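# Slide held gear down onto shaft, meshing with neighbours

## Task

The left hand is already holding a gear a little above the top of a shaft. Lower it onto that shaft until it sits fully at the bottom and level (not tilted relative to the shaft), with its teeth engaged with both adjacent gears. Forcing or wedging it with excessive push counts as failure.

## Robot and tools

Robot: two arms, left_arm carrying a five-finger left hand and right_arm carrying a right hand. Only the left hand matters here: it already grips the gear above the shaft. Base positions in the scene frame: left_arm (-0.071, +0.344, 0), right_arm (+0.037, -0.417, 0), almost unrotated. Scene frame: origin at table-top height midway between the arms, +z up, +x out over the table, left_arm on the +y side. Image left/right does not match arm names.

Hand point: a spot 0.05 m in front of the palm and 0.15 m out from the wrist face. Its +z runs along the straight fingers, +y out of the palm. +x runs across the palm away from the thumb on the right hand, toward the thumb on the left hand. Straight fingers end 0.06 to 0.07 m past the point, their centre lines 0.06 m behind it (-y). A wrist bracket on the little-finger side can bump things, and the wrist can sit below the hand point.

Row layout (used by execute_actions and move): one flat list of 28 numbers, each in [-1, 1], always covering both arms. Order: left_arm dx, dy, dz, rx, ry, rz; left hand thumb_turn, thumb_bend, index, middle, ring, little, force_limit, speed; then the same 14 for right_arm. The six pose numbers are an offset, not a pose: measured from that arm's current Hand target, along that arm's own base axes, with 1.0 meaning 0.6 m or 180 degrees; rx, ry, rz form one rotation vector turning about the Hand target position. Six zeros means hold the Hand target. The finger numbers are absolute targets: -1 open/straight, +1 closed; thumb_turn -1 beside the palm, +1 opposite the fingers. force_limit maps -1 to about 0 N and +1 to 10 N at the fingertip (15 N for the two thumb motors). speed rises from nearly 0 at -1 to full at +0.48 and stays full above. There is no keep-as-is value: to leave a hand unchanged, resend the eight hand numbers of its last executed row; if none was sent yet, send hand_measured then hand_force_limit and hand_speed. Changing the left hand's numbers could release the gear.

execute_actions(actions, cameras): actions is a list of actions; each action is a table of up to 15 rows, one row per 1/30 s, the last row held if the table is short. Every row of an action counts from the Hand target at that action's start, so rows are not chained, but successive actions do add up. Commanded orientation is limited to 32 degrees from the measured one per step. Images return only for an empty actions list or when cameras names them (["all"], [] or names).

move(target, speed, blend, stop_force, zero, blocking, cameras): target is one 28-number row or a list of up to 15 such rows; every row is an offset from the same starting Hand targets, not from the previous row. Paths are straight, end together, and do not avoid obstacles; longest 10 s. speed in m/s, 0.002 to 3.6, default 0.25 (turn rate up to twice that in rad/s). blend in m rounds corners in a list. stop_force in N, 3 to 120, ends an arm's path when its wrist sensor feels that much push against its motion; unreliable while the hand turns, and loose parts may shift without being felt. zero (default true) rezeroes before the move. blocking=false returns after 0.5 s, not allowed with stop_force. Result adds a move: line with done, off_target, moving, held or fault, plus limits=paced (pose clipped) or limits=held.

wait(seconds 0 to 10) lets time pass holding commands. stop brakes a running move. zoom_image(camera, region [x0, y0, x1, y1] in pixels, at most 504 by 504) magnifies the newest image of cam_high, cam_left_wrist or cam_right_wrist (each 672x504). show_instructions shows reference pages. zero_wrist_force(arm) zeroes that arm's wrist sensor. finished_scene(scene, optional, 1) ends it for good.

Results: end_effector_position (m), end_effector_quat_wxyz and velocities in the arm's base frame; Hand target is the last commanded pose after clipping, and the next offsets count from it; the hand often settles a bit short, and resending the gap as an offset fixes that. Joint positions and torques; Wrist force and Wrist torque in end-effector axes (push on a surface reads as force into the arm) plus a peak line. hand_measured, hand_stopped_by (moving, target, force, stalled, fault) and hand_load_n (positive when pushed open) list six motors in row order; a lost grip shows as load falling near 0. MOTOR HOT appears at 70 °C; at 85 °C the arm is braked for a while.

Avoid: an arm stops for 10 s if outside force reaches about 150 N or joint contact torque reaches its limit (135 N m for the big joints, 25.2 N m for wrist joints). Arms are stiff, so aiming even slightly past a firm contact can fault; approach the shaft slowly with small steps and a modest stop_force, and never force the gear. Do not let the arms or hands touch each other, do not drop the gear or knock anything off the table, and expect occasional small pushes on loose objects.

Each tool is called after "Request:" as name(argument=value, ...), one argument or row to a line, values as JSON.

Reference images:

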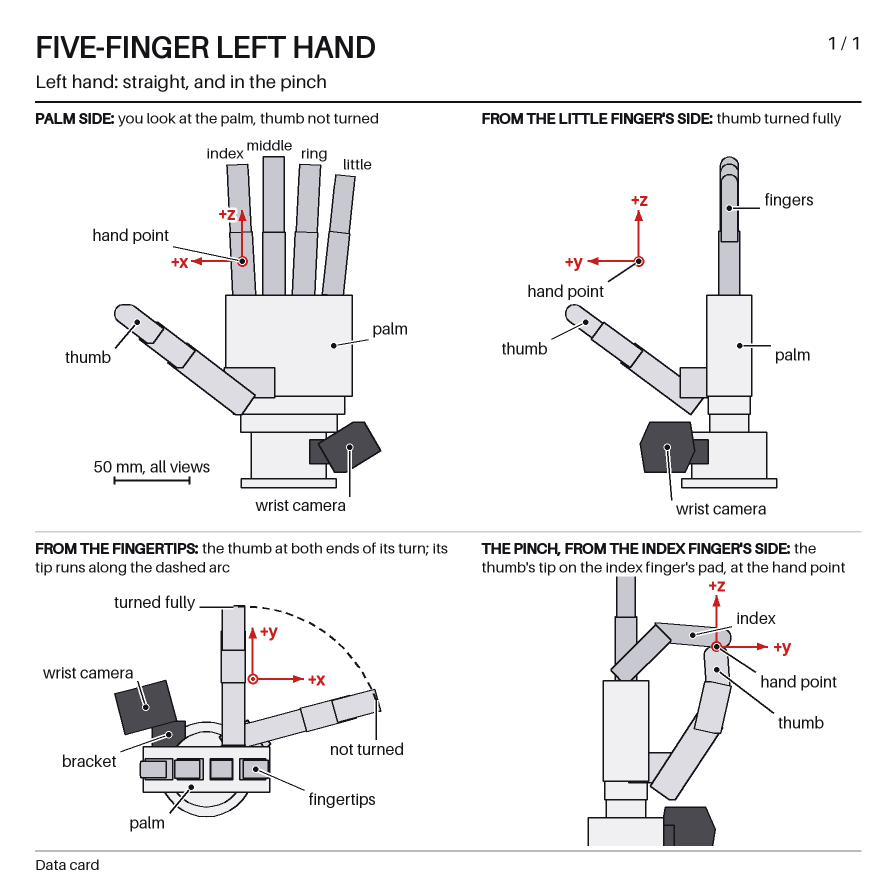

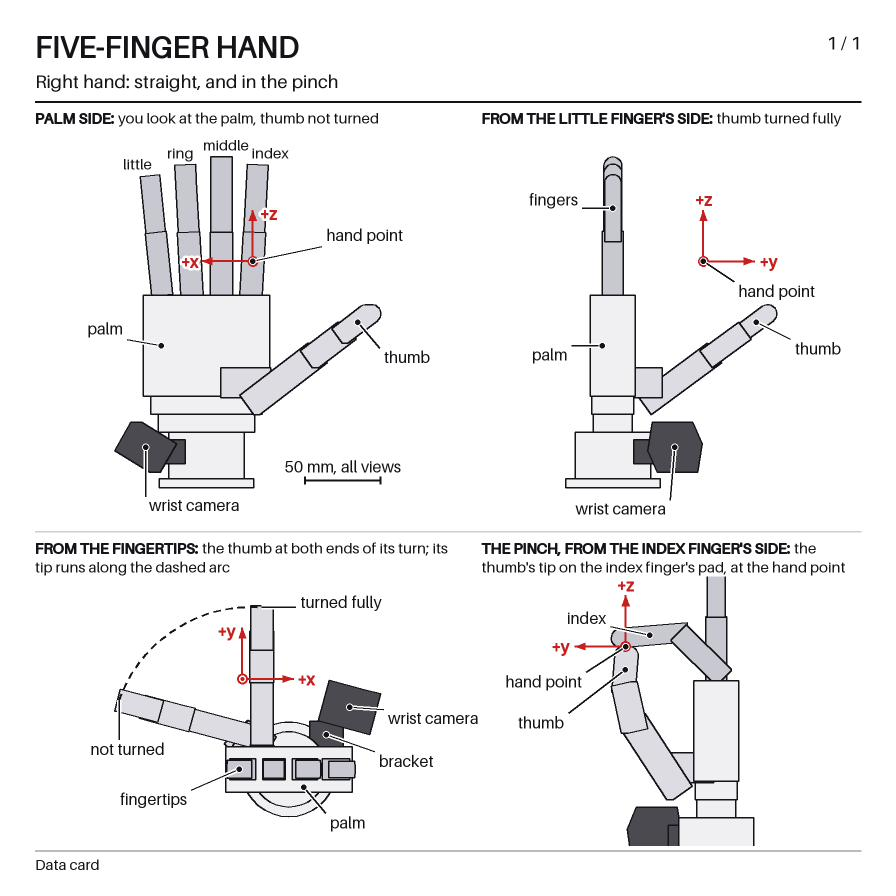

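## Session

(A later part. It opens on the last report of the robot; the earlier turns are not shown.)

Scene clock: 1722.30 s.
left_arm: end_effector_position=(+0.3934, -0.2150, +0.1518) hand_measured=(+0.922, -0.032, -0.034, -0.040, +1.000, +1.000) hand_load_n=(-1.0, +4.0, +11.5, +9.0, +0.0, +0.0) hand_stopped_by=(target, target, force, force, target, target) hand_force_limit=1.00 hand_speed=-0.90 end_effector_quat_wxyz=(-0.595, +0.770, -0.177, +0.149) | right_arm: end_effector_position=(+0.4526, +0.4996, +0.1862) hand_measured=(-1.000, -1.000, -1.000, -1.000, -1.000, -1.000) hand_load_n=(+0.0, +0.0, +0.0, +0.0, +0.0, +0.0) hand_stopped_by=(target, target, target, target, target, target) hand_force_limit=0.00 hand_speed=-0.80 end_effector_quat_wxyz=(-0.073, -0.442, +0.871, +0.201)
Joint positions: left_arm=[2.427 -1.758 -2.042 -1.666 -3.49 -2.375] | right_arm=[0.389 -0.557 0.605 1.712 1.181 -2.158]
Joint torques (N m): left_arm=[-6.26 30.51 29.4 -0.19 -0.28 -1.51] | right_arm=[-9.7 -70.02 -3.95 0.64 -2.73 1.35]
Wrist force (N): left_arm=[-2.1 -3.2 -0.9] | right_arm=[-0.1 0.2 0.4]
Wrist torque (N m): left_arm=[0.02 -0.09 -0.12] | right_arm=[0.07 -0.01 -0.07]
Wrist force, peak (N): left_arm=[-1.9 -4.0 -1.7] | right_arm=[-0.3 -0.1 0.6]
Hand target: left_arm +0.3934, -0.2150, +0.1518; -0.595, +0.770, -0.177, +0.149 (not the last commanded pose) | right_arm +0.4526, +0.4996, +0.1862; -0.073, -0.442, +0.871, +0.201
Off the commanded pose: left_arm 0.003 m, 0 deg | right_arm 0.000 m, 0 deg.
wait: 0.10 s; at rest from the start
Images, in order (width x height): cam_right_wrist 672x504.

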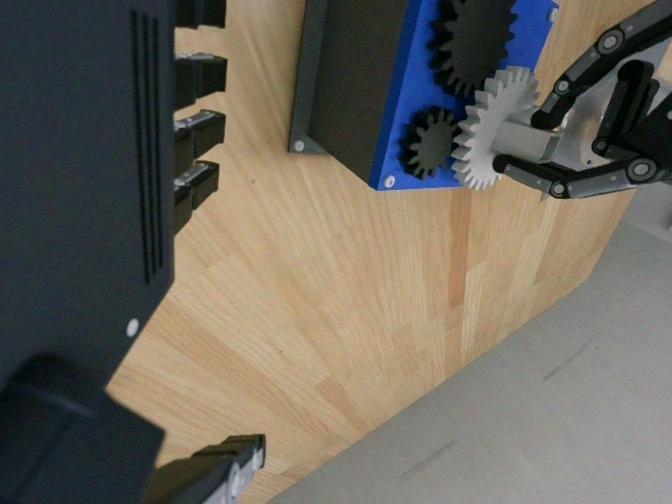

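Request:
move(
  target=[
    [0,0,0.0033,0,0,0,0.922,-0.032,-0.032,-0.040,1,1,1,-0.9,0,0,0,0,0,0,-1,-1,-1,-1,-1,-1,0,-0.8],
    [0.0011,0.0013,0.0033,-0.0036,-0.0024,0.0347,0.922,-0.032,-0.032,-0.040,1,1,1,-0.9,0,0,0,0,0,0,-1,-1,-1,-1,-1,-1,0,-0.8],
  ],
  speed=0.04,
  cameras=[],
)

Request:
move(
  target=[0.0008,0.0005,-0.008,0,0,0,0.922,-0.032,-0.032,-0.040,1,1,1,-0.9,0,0,0,0,0,0,-1,-1,-1,-1,-1,-1,0,-0.8],
  speed=0.006,
  stop_force=4,
  zero=false,
  cameras=["cam_right_wrist"],
)

Request:
zoom_image(
  camera="cam_right_wrist",
  region=[430, 100, 510, 180],
)

Scene clock: 1748.07 s.
left_arm: end_effector_position=(+0.3941, -0.2142, +0.1538) hand_measured=(+0.922, -0.032, -0.034, -0.040, +1.000, +1.000) hand_load_n=(-0.5, +3.0, +11.0, +9.5, +0.0, +0.0) hand_stopped_by=(target, target, force, force, target, target) hand_force_limit=1.00 hand_speed=-0.90 end_effector_quat_wxyz=(-0.598, +0.781, -0.132, +0.120) | right_arm: end_effector_position=(+0.4526, +0.4996, +0.1862) hand_measured=(-1.000, -1.000, -1.000, -1.000, -1.000, -1.000) hand_load_n=(+0.0, +0.0, +0.0, +0.0, +0.0, +0.0) hand_stopped_by=(target, target, target, target, target, target) hand_force_limit=0.00 hand_speed=-0.80 end_effector_quat_wxyz=(-0.073, -0.442, +0.871, +0.201)
Joint positions: left_arm=[2.438 -1.805 -1.941 -1.864 -3.565 -2.544] | right_arm=[0.389 -0.557 0.605 1.712 1.181 -2.158]
Joint torques (N m): left_arm=[8.68 21.24 28.5 -0.92 -0.72 -2.05] | right_arm=[-9.91 -70.35 -2.83 0.77 -2.53 1.45]
Wrist force (N): left_arm=[0.3 0.4 -0.1] | right_arm=[-0.2 -0.1 0.2]
Wrist torque (N m): left_arm=[0.04 -0.07 0.12] | right_arm=[0.03 0.00 -0.09]
Wrist force, peak (N): left_arm=[-1.9 -4.1 -1.7] | right_arm=[-0.1 -0.2 0.7]
Hand target: left_arm +0.3941, -0.2142, +0.1538; -0.598, +0.781, -0.132, +0.120 | right_arm +0.4526, +0.4996, +0.1862; -0.073, -0.442, +0.871, +0.201
Off the commanded pose: left_arm 0.000 m, 0 deg | right_arm 0.000 m, 0 deg.
move: done
No camera images: "cameras" was empty.

Scene clock: 1749.63 s.
left_arm: end_effector_position=(+0.3945, -0.2139, +0.1490) hand_measured=(+0.922, -0.032, -0.034, -0.040, +1.000, +1.000) hand_load_n=(-0.5, +3.0, +11.0, +9.0, -0.5, +0.0) hand_stopped_by=(target, target, force, force, target, target) hand_force_limit=1.00 hand_speed=-0.90 end_effector_quat_wxyz=(-0.598, +0.781, -0.132, +0.120) | right_arm: end_effector_position=(+0.4526, +0.4996, +0.1862) hand_measured=(-1.000, -1.000, -1.000, -1.000, -1.000, -1.000) hand_load_n=(+0.0, +0.0, +0.0, +0.0, +0.0, +0.0) hand_stopped_by=(target, target, target, target, target, target) hand_force_limit=0.00 hand_speed=-0.80 end_effector_quat_wxyz=(-0.073, -0.442, +0.871, +0.201)
Joint positions: left_arm=[2.44 -1.812 -1.947 -1.85 -3.564 -2.543] | right_arm=[0.389 -0.557 0.605 1.712 1.181 -2.158]
Joint torques (N m): left_arm=[9.07 22.36 5.66 2.9 2.45 2.65] | right_arm=[-9.54 -68.82 -3.78 0.68 -2.64 1.39]
Wrist force (N): left_arm=[0.3 0.4 -0.2] | right_arm=[-0.2 -0.1 0.3]
Wrist torque (N m): left_arm=[0.04 -0.07 -0.09] | right_arm=[0.02 0.00 -0.09]
Wrist force, peak (N): left_arm=[0.4 0.7 -0.3] | right_arm=[-0.1 -0.4 0.6]
Hand target: left_arm +0.3945, -0.2139, +0.1490; -0.598, +0.781, -0.132, +0.120 | right_arm +0.4526, +0.4996, +0.1862; -0.073, -0.442, +0.871, +0.201
Off the commanded pose: left_arm 0.000 m, 0 deg | right_arm 0.000 m, 0 deg.
move: done
Images, in order (width x height): cam_right_wrist 672x504.

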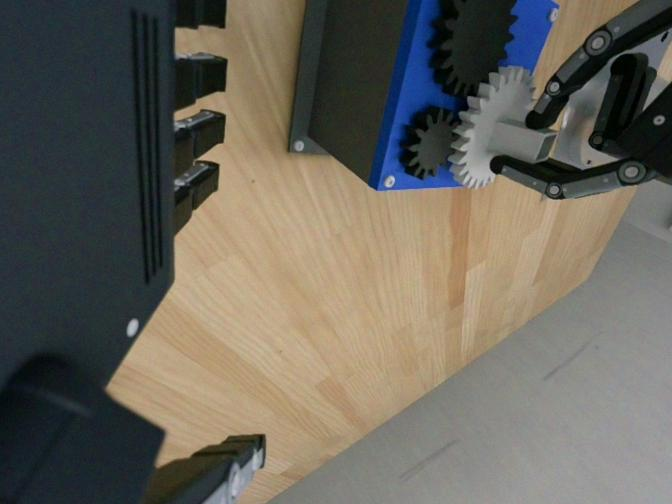

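Scaled by 6.300.

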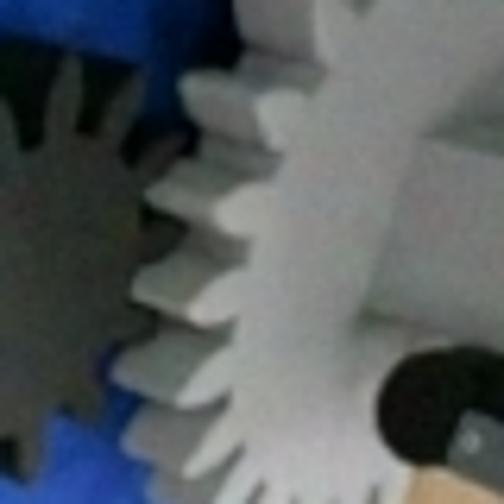

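Request:
move(
  target=[0.0008,0.0005,-0.008,0,0,0,0.922,-0.032,-0.032,-0.040,1,1,1,-0.9,0,0,0,0,0,0,-1,-1,-1,-1,-1,-1,0,-0.8],
  speed=0.008,
  stop_force=5,
  zero=false,
  cameras=["cam_right_wrist","cam_left_wrist"],
)

Request:
zoom_image(
  camera="cam_right_wrist",
  region=[400, 30, 560, 200],
)

Scene clock: 1758.30 s.
left_arm: end_effector_position=(+0.3950, -0.2136, +0.1442) hand_measured=(+0.922, -0.032, -0.034, -0.040, +1.000, +1.000) hand_load_n=(-0.5, +3.0, +11.0, +9.5, +0.0, +0.5) hand_stopped_by=(target, target, force, force, target, target) hand_force_limit=1.00 hand_speed=-0.90 end_effector_quat_wxyz=(-0.598, +0.781, -0.132, +0.120) | right_arm: end_effector_position=(+0.4526, +0.4996, +0.1862) hand_measured=(-1.000, -1.000, -1.000, -1.000, -1.000, -1.000) hand_load_n=(+0.0, +0.0, +0.0, +0.0, +0.0, +0.0) hand_stopped_by=(target, target, target, target, target, target) hand_force_limit=0.00 hand_speed=-0.80 end_effector_quat_wxyz=(-0.073, -0.442, +0.871, +0.201)
Joint positions: left_arm=[2.441 -1.819 -1.953 -1.835 -3.563 -2.541] | right_arm=[0.389 -0.557 0.605 1.712 1.181 -2.158]
Joint torques (N m): left_arm=[8.81 21.09 6.16 2.95 2.62 2.52] | right_arm=[-9.65 -69.31 -3.97 0.6 -2.65 1.26]
Wrist force (N): left_arm=[0.3 0.3 -0.2] | right_arm=[-0.1 0.0 0.2]
Wrist torque (N m): left_arm=[0.01 -0.08 -0.09] | right_arm=[0.04 -0.01 -0.08]
Wrist force, peak (N): left_arm=[0.7 0.7 -0.3] | right_arm=[-0.3 -0.1 0.6]
Hand target: left_arm +0.3950, -0.2136, +0.1442; -0.598, +0.781, -0.132, +0.120 | right_arm +0.4526, +0.4996, +0.1862; -0.073, -0.442, +0.871, +0.201
Off the commanded pose: left_arm 0.000 m, 0 deg | right_arm 0.000 m, 0 deg.
move: done
Images, in order (width x height): cam_left_wrist 672x504, cam_right_wrist 672x504.

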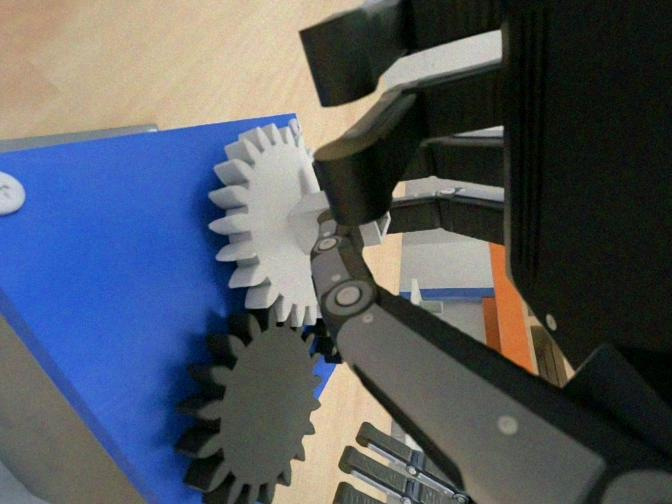

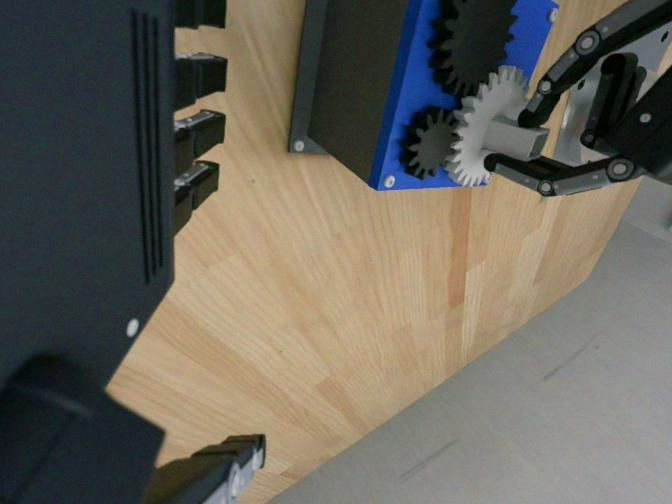

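Scaled by 2.965.

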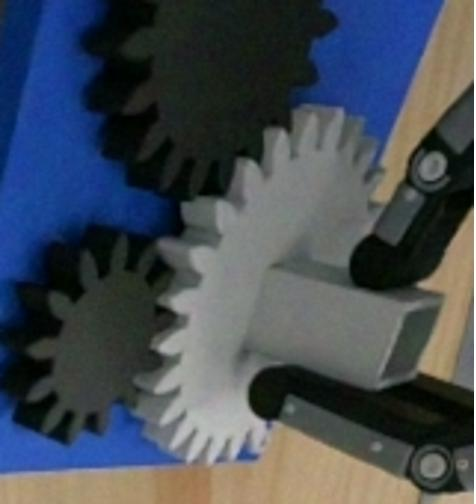

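Request:
move(
  target=[0.0008,0.0005,-0.008,0,0,0,0.922,-0.032,-0.032,-0.040,1,1,1,-0.9,0,0,0,0,0,0,-1,-1,-1,-1,-1,-1,0,-0.8],
  speed=0.006,
  stop_force=5,
  zero=false,
  cameras=["cam_right_wrist","cam_left_wrist"],
)

Request:
zoom_image(
  camera="cam_right_wrist",
  region=[400, 30, 560, 200],
)

Scene clock: 1764.80 s.
left_arm: end_effector_position=(+0.3951, -0.2135, +0.1433) hand_measured=(+0.922, -0.032, -0.034, -0.040, +1.000, +1.000) hand_load_n=(-0.5, +2.5, +11.0, +9.5, +0.0, +0.0) hand_stopped_by=(target, target, force, force, target, target) hand_force_limit=1.00 hand_speed=-0.90 end_effector_quat_wxyz=(-0.598, +0.781, -0.131, +0.120) | right_arm: end_effector_position=(+0.4526, +0.4996, +0.1862) hand_measured=(-1.000, -1.000, -1.000, -1.000, -1.000, -1.000) hand_load_n=(+0.0, +0.0, +0.0, +0.0, +0.0, +0.0) hand_stopped_by=(target, target, target, target, target, target) hand_force_limit=0.00 hand_speed=-0.80 end_effector_quat_wxyz=(-0.073, -0.442, +0.871, +0.201)
Joint positions: left_arm=[2.441 -1.821 -1.954 -1.832 -3.563 -2.541] | right_arm=[0.389 -0.557 0.605 1.712 1.181 -2.158]
Joint torques (N m): left_arm=[-4.39 33.33 28.46 -0.78 -1.32 -1.39] | right_arm=[-9.79 -69.31 -4.71 0.77 -2.75 1.23]
Wrist force (N): left_arm=[0.1 -4.4 -2.2] | right_arm=[0.0 -0.1 0.4]
Wrist torque (N m): left_arm=[0.02 -0.12 0.00] | right_arm=[0.02 -0.04 -0.08]
Wrist force, peak (N): left_arm=[0.2 -11.5 -4.5] | right_arm=[-0.3 -0.1 0.7]
Hand target: left_arm +0.3951, -0.2135, +0.1433; -0.598, +0.781, -0.131, +0.120 (not the last commanded pose) | right_arm +0.4526, +0.4996, +0.1862; -0.073, -0.442, +0.871, +0.201
Off the commanded pose: left_arm 0.004 m, 0 deg | right_arm 0.000 m, 0 deg.
move: contact (left_arm)
Images, in order (width x height): cam_left_wrist 672x504, cam_right_wrist 672x504.

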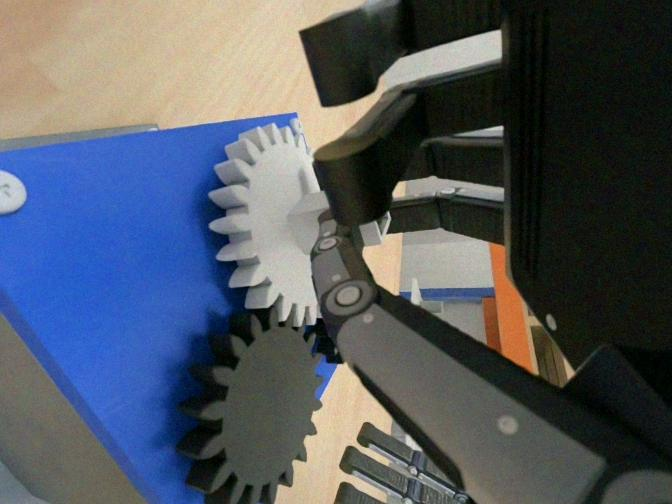

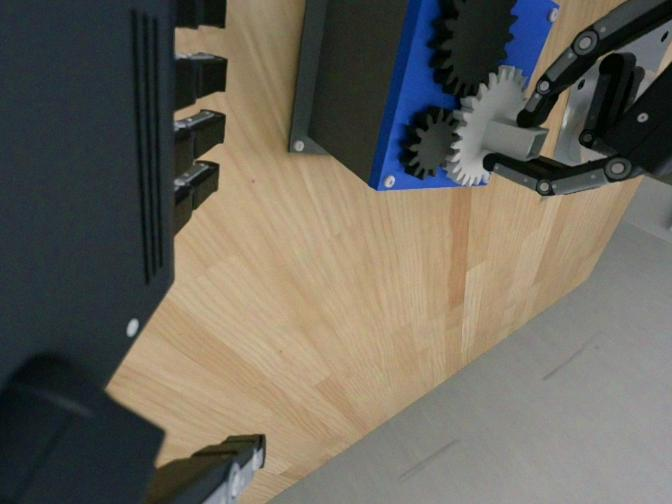

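Scaled by 2.965.

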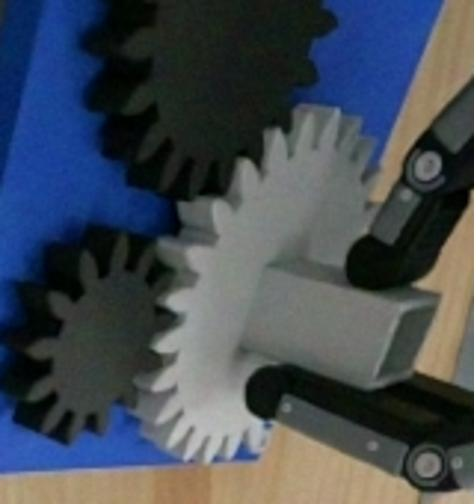

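Request:
move(
  target=[-0.0006,-0.0011,0.0017,0.007,-0.0037,0,0.922,-0.032,-0.032,-0.040,1,1,1,-0.9,0,0,0,0,0,0,-1,-1,-1,-1,-1,-1,0,-0.8],
  speed=0.02,
  cameras=[],
)

Request:
move(
  target=[0.0008,0.0005,-0.006,0,0,0,0.922,-0.032,-0.032,-0.040,1,1,1,-0.9,0,0,0,0,0,0,-1,-1,-1,-1,-1,-1,0,-0.8],
  speed=0.005,
  stop_force=6,
  zero=false,
  cameras=["cam_right_wrist"],
)

Request:
zoom_image(
  camera="cam_right_wrist",
  region=[400, 30, 560, 200],
)

Scene clock: 1782.03 s.
left_arm: end_effector_position=(+0.3948, -0.2142, +0.1443) hand_measured=(+0.922, -0.032, -0.034, -0.040, +1.000, +1.000) hand_load_n=(-1.0, +3.0, +11.0, +9.0, +0.0, +0.0) hand_stopped_by=(target, target, force, force, target, target) hand_force_limit=1.00 hand_speed=-0.90 end_effector_quat_wxyz=(-0.607, +0.774, -0.129, +0.123) | right_arm: end_effector_position=(+0.4526, +0.4996, +0.1862) hand_measured=(-1.000, -1.000, -1.000, -1.000, -1.000, -1.000) hand_load_n=(+0.0, +0.0, +0.0, +0.0, +0.0, +0.5) hand_stopped_by=(target, target, target, target, target, target) hand_force_limit=0.00 hand_speed=-0.80 end_effector_quat_wxyz=(-0.073, -0.442, +0.871, +0.201)
Joint positions: left_arm=[2.433 -1.836 -1.938 -1.893 -3.554 -2.6] | right_arm=[0.389 -0.557 0.605 1.712 1.181 -2.158]
Joint torques (N m): left_arm=[-7.22 22.12 28.88 -0.94 2.33 -1.86] | right_arm=[-9.13 -68.19 -4.76 0.65 -2.65 0.91]
Wrist force (N): left_arm=[0.2 0.2 -0.4] | right_arm=[0.0 -0.5 0.5]
Wrist torque (N m): left_arm=[-0.01 -0.07 0.11] | right_arm=[-0.04 -0.03 -0.09]
Wrist force, peak (N): left_arm=[0.2 -5.6 -2.8] | right_arm=[0.0 -0.2 0.8]
Hand target: left_arm +0.3948, -0.2142, +0.1443; -0.607, +0.774, -0.129, +0.123 | right_arm +0.4526, +0.4996, +0.1862; -0.073, -0.442, +0.871, +0.201
Off the commanded pose: left_arm 0.000 m, 0 deg | right_arm 0.000 m, 0 deg.
move: done
No camera images: "cameras" was empty.

Scene clock: 1783.60 s.
left_arm: end_effector_position=(+0.3950, -0.2142, +0.1429) hand_measured=(+0.922, -0.032, -0.034, -0.040, +1.000, +1.000) hand_load_n=(-1.0, +2.5, +11.5, +10.0, +0.5, +0.0) hand_stopped_by=(target, target, force, force, target, target) hand_force_limit=1.00 hand_speed=-0.90 end_effector_quat_wxyz=(-0.607, +0.774, -0.129, +0.123) | right_arm: end_effector_position=(+0.4526, +0.4996, +0.1862) hand_measured=(-1.000, -1.000, -1.000, -1.000, -1.000, -1.000) hand_load_n=(+0.0, +0.0, +0.0, +0.0, +0.0, +0.0) hand_stopped_by=(target, target, target, target, target, target) hand_force_limit=0.00 hand_speed=-0.80 end_effector_quat_wxyz=(-0.073, -0.442, +0.871, +0.201)
Joint positions: left_arm=[2.434 -1.838 -1.939 -1.889 -3.554 -2.599] | right_arm=[0.389 -0.557 0.605 1.712 1.181 -2.158]
Joint torques (N m): left_arm=[-6.69 33.06 27.07 -0.98 -1.3 -1.71] | right_arm=[-9.36 -68.18 -4.84 0.7 -2.77 0.79]
Wrist force (N): left_arm=[0.2 -4.3 -1.3] | right_arm=[-0.2 0.1 0.4]
Wrist torque (N m): left_arm=[-0.02 -0.08 0.13] | right_arm=[0.04 0.00 -0.09]
Wrist force, peak (N): left_arm=[0.7 -11.1 -2.9] | right_arm=[-0.2 -0.2 0.7]
Hand target: left_arm +0.3950, -0.2142, +0.1429; -0.607, +0.774, -0.129, +0.123 (not the last commanded pose) | right_arm +0.4526, +0.4996, +0.1862; -0.073, -0.442, +0.871, +0.201
Off the commanded pose: left_arm 0.002 m, 0 deg | right_arm 0.000 m, 0 deg.
move: contact (left_arm)
Images, in order (width x height): cam_right_wrist 672x504.

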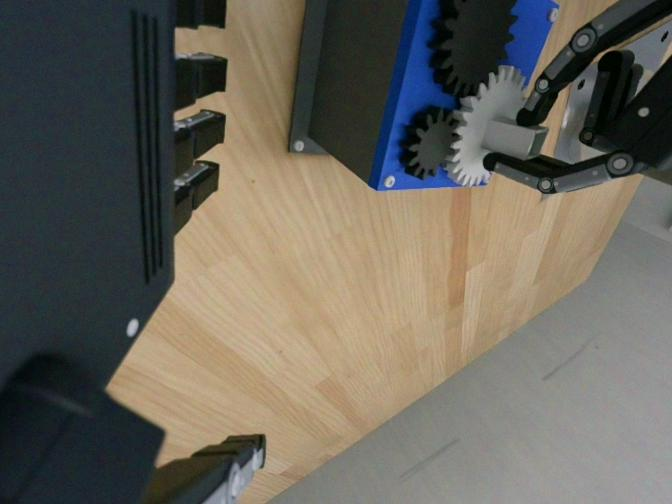

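Scaled by 2.965.

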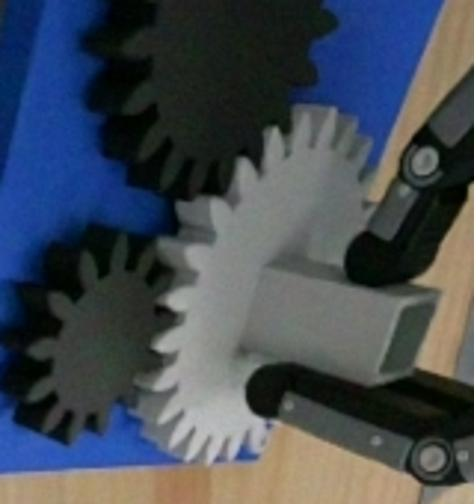

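Request:
move(
  target=[0,0,0.0003,0,0,0,0.922,-0.10,-0.15,-0.15,1,1,1,-0.92,0,0,0,0,0,0,-1,-1,-1,-1,-1,-1,0,-0.8],
  speed=0.01,
  cameras=["cam_right_wrist","cam_left_wrist"],
)

Request:
zoom_image(
  camera="cam_right_wrist",
  region=[400, 30, 600, 230],
)

Scene clock: 1797.50 s.
left_arm: end_effector_position=(+0.3950, -0.2142, +0.1431) hand_measured=(+0.922, -0.100, -0.150, -0.150, +1.000, +1.000) hand_load_n=(+0.0, +0.0, -0.5, +0.0, +0.0, +0.0) hand_stopped_by=(target, target, target, target, target, target) hand_force_limit=1.00 hand_speed=-0.92 end_effector_quat_wxyz=(-0.607, +0.774, -0.129, +0.123) | right_arm: end_effector_position=(+0.4526, +0.4996, +0.1862) hand_measured=(-1.000, -1.000, -1.000, -1.000, -1.000, -1.000) hand_load_n=(+0.0, +0.0, +0.0, +0.0, +0.0, +0.0) hand_stopped_by=(target, target, target, target, target, target) hand_force_limit=0.00 hand_speed=-0.80 end_effector_quat_wxyz=(-0.073, -0.442, +0.871, +0.201)
Joint positions: left_arm=[2.434 -1.837 -1.939 -1.889 -3.554 -2.599] | right_arm=[0.389 -0.557 0.605 1.712 1.181 -2.158]
Joint torques (N m): left_arm=[-5.96 34.89 27.78 -1.05 0.42 -1.56] | right_arm=[-9.24 -66.92 -4.23 0.79 -2.61 0.44]
Wrist force (N): left_arm=[0.4 -0.1 -0.4] | right_arm=[0.1 -0.1 0.6]
Wrist torque (N m): left_arm=[0.02 -0.10 0.05] | right_arm=[0.00 -0.07 -0.07]
Wrist force, peak (N): left_arm=[0.4 -5.4 -1.8] | right_arm=[-0.1 -0.1 0.7]
Hand target: left_arm +0.3950, -0.2142, +0.1431; -0.607, +0.774, -0.129, +0.123 | right_arm +0.4526, +0.4996, +0.1862; -0.073, -0.442, +0.871, +0.201
Off the commanded pose: left_arm 0.000 m, 0 deg | right_arm 0.000 m, 0 deg.
move: done
Images, in order (width x height): cam_left_wrist 672x504, cam_right_wrist 672x504.

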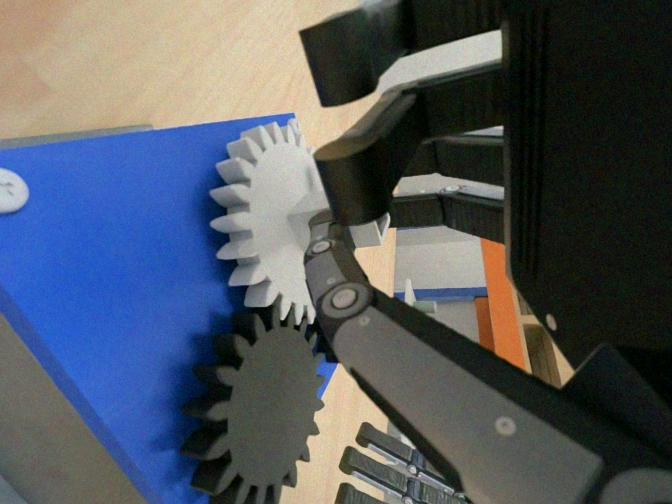

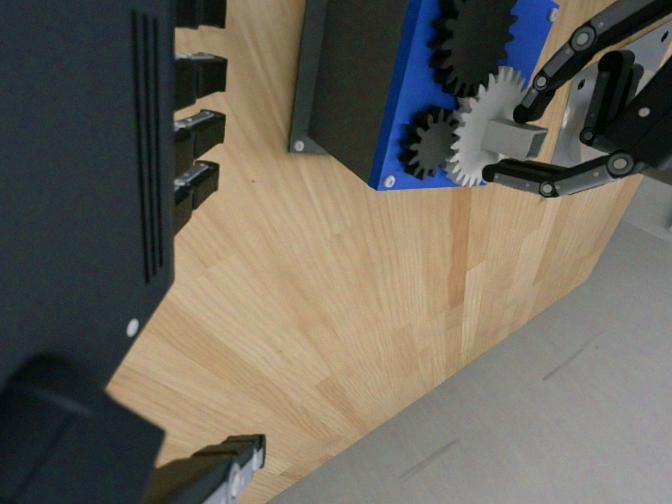

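Scaled by 2.520.

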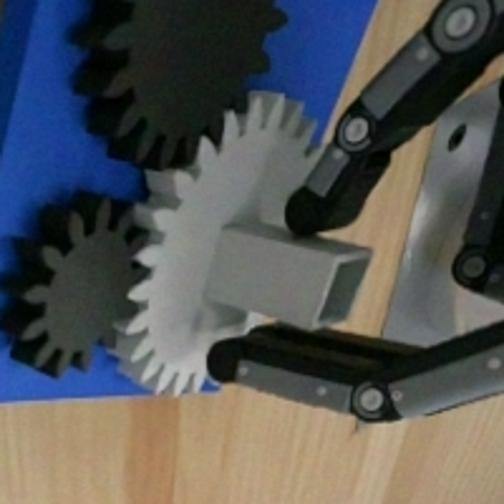

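Request:
move(
  target=[0,0,0,0,0,0,0.922,-0.13,-0.45,-0.45,1,1,1,-0.7,0,0,0,0,0,0,-1,-1,-1,-1,-1,-1,0,-0.8],
  speed=0.02,
  cameras=[],
)

Request:
move(
  target=[-0.0018,-0.0042,0.0003,0,0,0,0.922,-0.13,-0.45,-0.45,1,1,1,-0.7,0,0,0,0,0,0,-1,-1,-1,-1,-1,-1,0,-0.8],
  speed=0.02,
  cameras=["cam_left_wrist","cam_right_wrist"],
)

Request:
zoom_image(
  camera="cam_right_wrist",
  region=[400, 30, 600, 230],
)

Scene clock: 1808.63 s.
left_arm: end_effector_position=(+0.3950, -0.2142, +0.1431) hand_measured=(+0.922, -0.130, -0.450, -0.450, +1.000, +1.000) hand_load_n=(+0.0, +0.0, +0.0, +0.0, +0.0, +0.0) hand_stopped_by=(target, target, target, target, target, target) hand_force_limit=1.00 hand_speed=-0.70 end_effector_quat_wxyz=(-0.607, +0.774, -0.129, +0.123) | right_arm: end_effector_position=(+0.4526, +0.4996, +0.1862) hand_measured=(-1.000, -1.000, -1.000, -1.000, -1.000, -1.000) hand_load_n=(+0.0, +0.0, +0.0, +0.0, +0.0, +0.0) hand_stopped_by=(target, target, target, target, target, target) hand_force_limit=0.00 hand_speed=-0.80 end_effector_quat_wxyz=(-0.073, -0.442, +0.871, +0.201)
Joint positions: left_arm=[2.434 -1.837 -1.939 -1.889 -3.554 -2.599] | right_arm=[0.389 -0.557 0.605 1.712 1.181 -2.158]
Joint torques (N m): left_arm=[-5.59 35.06 27.97 -0.94 1.61 -1.61] | right_arm=[-9.87 -68.06 -5.61 0.55 -2.62 0.65]
Wrist force (N): left_arm=[0.5 -0.1 -0.2] | right_arm=[-0.2 -0.1 0.5]
Wrist torque (N m): left_arm=[0.01 -0.09 0.05] | right_arm=[0.01 -0.01 -0.09]
Wrist force, peak (N): left_arm=[0.4 -0.4 -0.8] | right_arm=[-0.1 0.0 0.8]
Hand target: left_arm +0.3950, -0.2142, +0.1431; -0.607, +0.774, -0.129, +0.123 | right_arm +0.4526, +0.4996, +0.1862; -0.073, -0.442, +0.871, +0.201
Off the commanded pose: left_arm 0.000 m, 0 deg | right_arm 0.000 m, 0 deg.
move: done
No camera images: "cameras" was empty.

Scene clock: 1809.37 s.
left_arm: end_effector_position=(+0.3939, -0.2166, +0.1433) hand_measured=(+0.922, -0.130, -0.450, -0.450, +1.000, +1.000) hand_load_n=(+0.0, +0.0, +0.0, +0.0, +0.0, +0.0) hand_stopped_by=(target, target, target, target, target, target) hand_force_limit=1.00 hand_speed=-0.70 end_effector_quat_wxyz=(-0.607, +0.774, -0.129, +0.123) | right_arm: end_effector_position=(+0.4526, +0.4996, +0.1862) hand_measured=(-1.000, -1.000, -1.000, -1.000, -1.000, -1.000) hand_load_n=(+0.5, +0.0, +0.0, +0.0, +0.0, +0.0) hand_stopped_by=(target, target, target, target, target, target) hand_force_limit=0.00 hand_speed=-0.80 end_effector_quat_wxyz=(-0.073, -0.442, +0.871, +0.201)
Joint positions: left_arm=[2.428 -1.841 -1.933 -1.899 -3.558 -2.607] | right_arm=[0.389 -0.557 0.605 1.712 1.181 -2.158]
Joint torques (N m): left_arm=[-6.71 22.82 28.75 -1.14 -1.02 -1.96] | right_arm=[-9.62 -66.93 -6.1 0.61 -2.52 0.66]
Wrist force (N): left_arm=[0.1 0.2 -0.5] | right_arm=[0.0 -0.3 0.4]
Wrist torque (N m): left_arm=[0.06 -0.05 0.10] | right_arm=[0.00 -0.03 -0.08]
Wrist force, peak (N): left_arm=[0.3 -0.1 -0.8] | right_arm=[-0.1 -0.2 0.6]
Hand target: left_arm +0.3939, -0.2167, +0.1433; -0.607, +0.774, -0.129, +0.123 | right_arm +0.4526, +0.4996, +0.1862; -0.073, -0.442, +0.871, +0.201
Off the commanded pose: left_arm 0.000 m, 0 deg | right_arm 0.000 m, 0 deg.
move: done
Images, in order (width x height): cam_left_wrist 672x504, cam_right_wrist 672x504.

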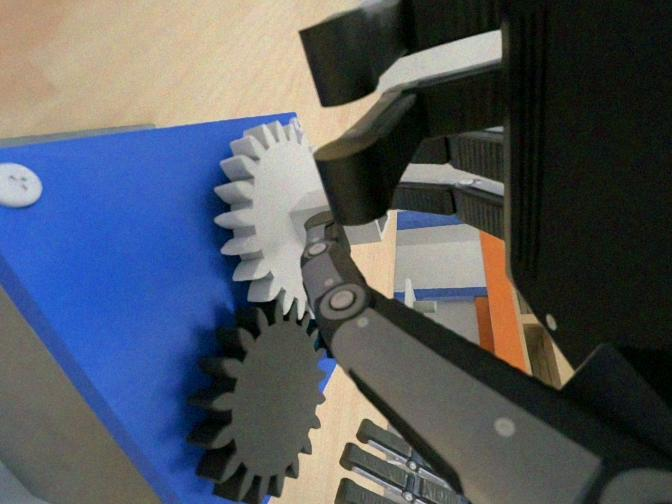

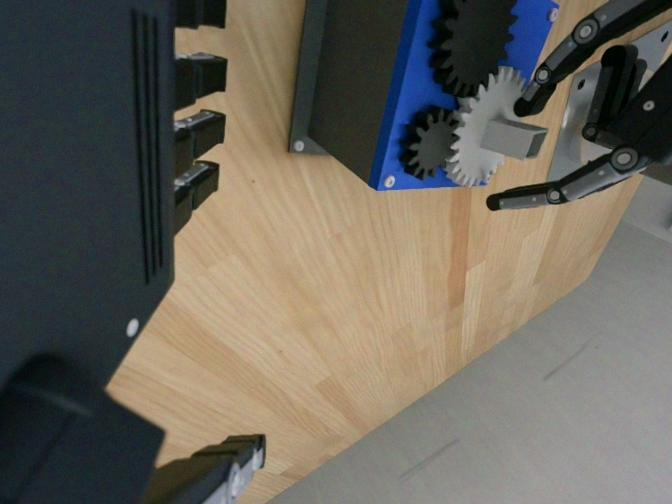

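Scaled by 2.520.

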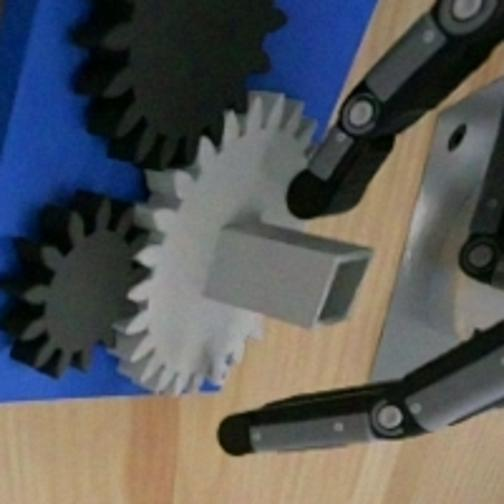

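Request:
move(
  target=[-0.009,-0.0055,0.083,0,0,0,0.922,-0.13,-0.45,-0.45,1,1,1,-0.7,0,0,0,0,0,0,-1,-1,-1,-1,-1,-1,0,-0.8],
  speed=0.05,
  cameras=["cam_left_wrist","cam_right_wrist","cam_high"],
)

Request:
zoom_image(
  camera="cam_right_wrist",
  region=[400, 30, 570, 200],
)

Request:
zoom_image(
  camera="cam_left_wrist",
  region=[100, 100, 400, 420],
)

Scene clock: 1822.47 s.
left_arm: end_effector_position=(+0.3908, -0.2186, +0.1716) hand_measured=(+0.922, -0.130, -0.450, -0.450, +1.000, +1.000) hand_load_n=(+0.0, +0.0, -0.5, +0.0, +0.0, +0.0) hand_stopped_by=(target, target, target, target, target, target) hand_force_limit=1.00 hand_speed=-0.70 end_effector_quat_wxyz=(-0.607, +0.774, -0.129, +0.123) | right_arm: end_effector_position=(+0.4526, +0.4996, +0.1862) hand_measured=(-1.000, -1.000, -1.000, -1.000, -1.000, -1.000) hand_load_n=(+0.0, +0.0, +0.0, +0.0, +0.0, +0.0) hand_stopped_by=(target, target, target, target, target, target) hand_force_limit=0.00 hand_speed=-0.80 end_effector_quat_wxyz=(-0.073, -0.442, +0.871, +0.201)
Joint positions: left_arm=[2.421 -1.801 -1.896 -1.983 -3.564 -2.616] | right_arm=[0.389 -0.557 0.605 1.712 1.181 -2.158]
Joint torques (N m): left_arm=[8.21 21.38 6.31 2.82 2.38 2.62] | right_arm=[-9.66 -67.34 -5.11 0.53 -2.74 0.51]
Wrist force (N): left_arm=[0.3 0.0 -0.7] | right_arm=[-0.1 -0.3 0.2]
Wrist torque (N m): left_arm=[0.07 -0.09 0.01] | right_arm=[-0.01 -0.01 -0.09]
Wrist force, peak (N): left_arm=[0.5 -1.3 -0.8] | right_arm=[-0.1 -0.3 0.7]
Hand target: left_arm +0.3908, -0.2185, +0.1715; -0.607, +0.774, -0.129, +0.123 (not the last commanded pose) | right_arm +0.4526, +0.4996, +0.1862; -0.073, -0.442, +0.871, +0.201
Off the commanded pose: left_arm 0.022 m, 0 deg | right_arm 0.000 m, 0 deg.
move: held (left_arm; a check stopped the path); limits=held
pose unreachable (left arm): on one or more control steps of this call, first in action 0 (counted from 0), this arm could not follow its commanded pose, so it was not sent that pose on those steps. It may still have moved: this result reports where it is.
cause: moving toward the commanded pose would bring a part of the arm too close to another arm (a part of this arm just beyond joint 5 (wrist 2) and a part of the right arm just beyond its joint 2 (shoulder lift), at the place that arm is still heading or pushing toward).

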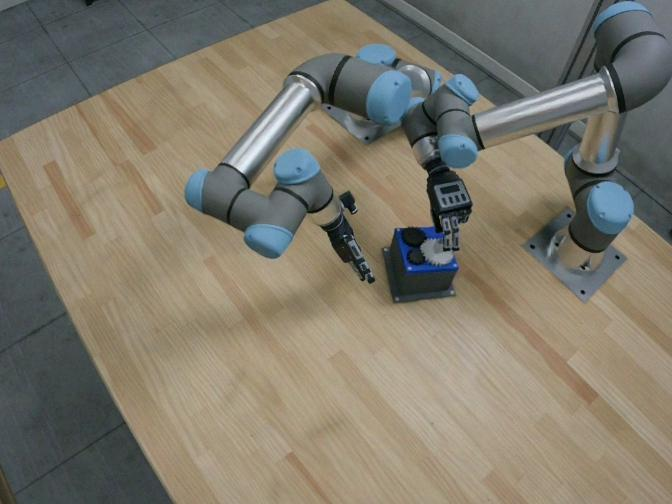

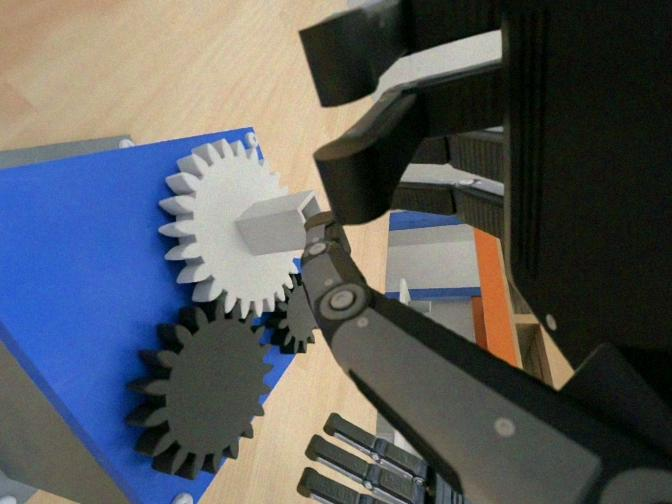

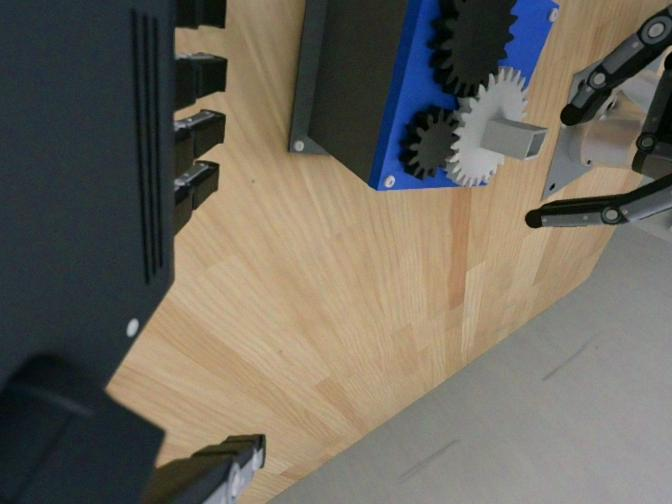

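Scaled by 2.965.

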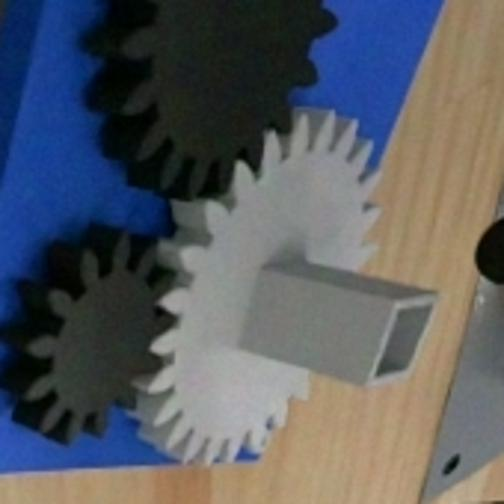

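Scaled by 1.575.

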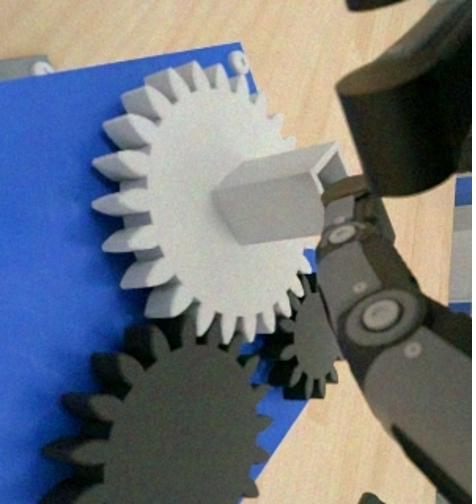

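Request:
move(
  target=[0,0,0,0,0,0,-1,-0.13,-0.03,-0.03,1,1,0.5,-0.3,0.0212,-0.1098,-0.048,0.0506,0.0714,-0.0978,-1,-1,-1,-1,-1,-1,0,-0.8],
  speed=0.1,
  cameras=["cam_left_wrist","cam_right_wrist"],
)

Request:
zoom_image(
  camera="cam_right_wrist",
  region=[430, 30, 672, 210],
)

Scene clock: 1852.13 s.
left_arm: end_effector_position=(+0.3908, -0.2185, +0.1715) hand_measured=(-1.000, -0.130, -0.030, -0.030, +1.000, +1.000) hand_load_n=(-0.5, +0.0, +0.0, +0.0, +0.0, +0.0) hand_stopped_by=(target, target, target, target, target, target) hand_force_limit=0.50 hand_speed=-0.30 end_effector_quat_wxyz=(-0.607, +0.774, -0.129, +0.123) | right_arm: end_effector_position=(+0.4653, +0.4337, +0.1574) hand_measured=(-1.000, -1.000, -1.000, -1.000, -1.000, -1.000) hand_load_n=(+0.0, +0.0, +0.0, +0.0, +0.0, +0.0) hand_stopped_by=(target, target, target, target, target, target) hand_force_limit=0.00 hand_speed=-0.80 end_effector_quat_wxyz=(-0.103, -0.283, +0.896, +0.326)
Joint positions: left_arm=[2.421 -1.801 -1.896 -1.983 -3.564 -2.616] | right_arm=[0.196 -0.684 1.083 1.499 0.943 -2.095]
Joint torques (N m): left_arm=[7.9 25.99 8.39 1.03 0.87 2.48] | right_arm=[-10.87 -64.76 -0.49 0.92 -2.86 1.77]
Wrist force (N): left_arm=[-0.1 0.3 -0.4] | right_arm=[-0.4 -0.6 0.4]
Wrist torque (N m): left_arm=[0.09 -0.02 -0.04] | right_arm=[0.00 0.07 -0.15]
Wrist force, peak (N): left_arm=[0.5 -0.5 -0.8] | right_arm=[-0.4 -0.3 0.8]
Hand target: left_arm +0.3908, -0.2185, +0.1715; -0.607, +0.774, -0.129, +0.123 | right_arm +0.4653, +0.4337, +0.1574; -0.103, -0.283, +0.896, +0.326
Off the commanded pose: left_arm 0.000 m, 0 deg | right_arm 0.000 m, 0 deg.
move: done
Images, in order (width x height): cam_left_wrist 672x504, cam_right_wrist 672x504.

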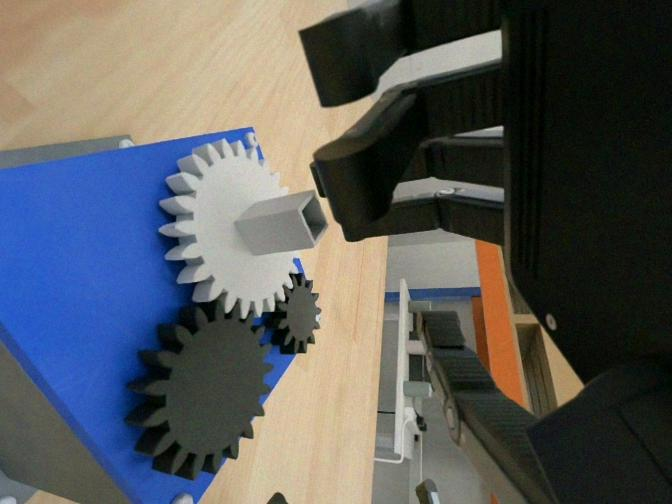

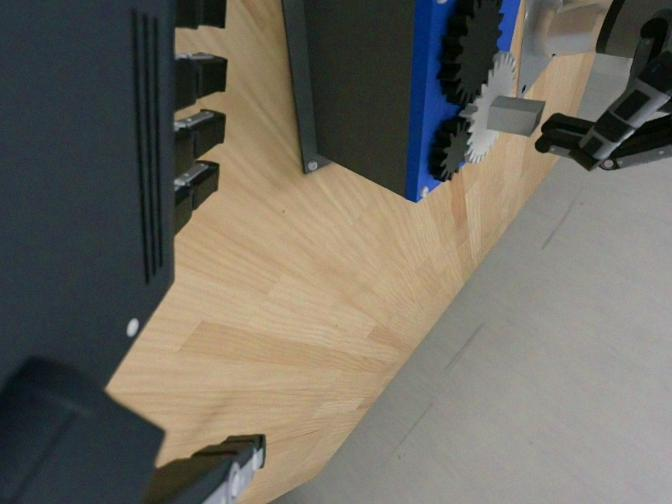

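Scaled by 2.083.

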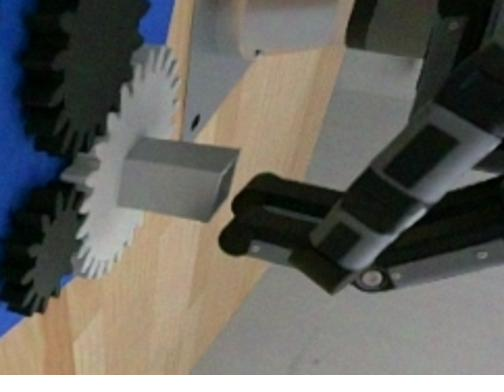

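Request:
zoom_image(
  camera="cam_right_wrist",
  region=[425, 40, 555, 190],
)

Request:
zoom_image(
  camera="cam_left_wrist",
  region=[120, 120, 340, 370],
)

Scaled by 3.360.

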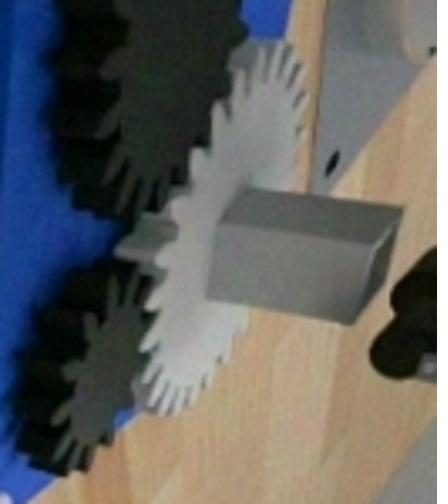

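Scaled by 2.016.

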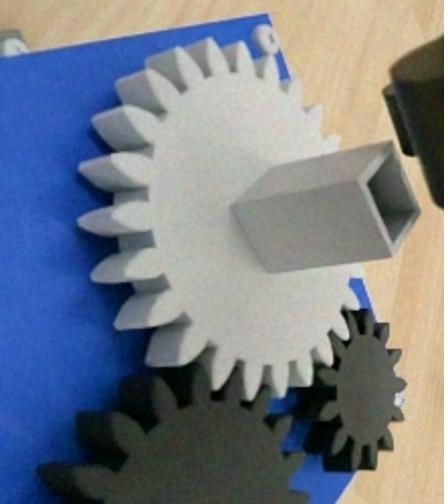

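Request:
finished_scene(
)

The scene is finished: the task was done.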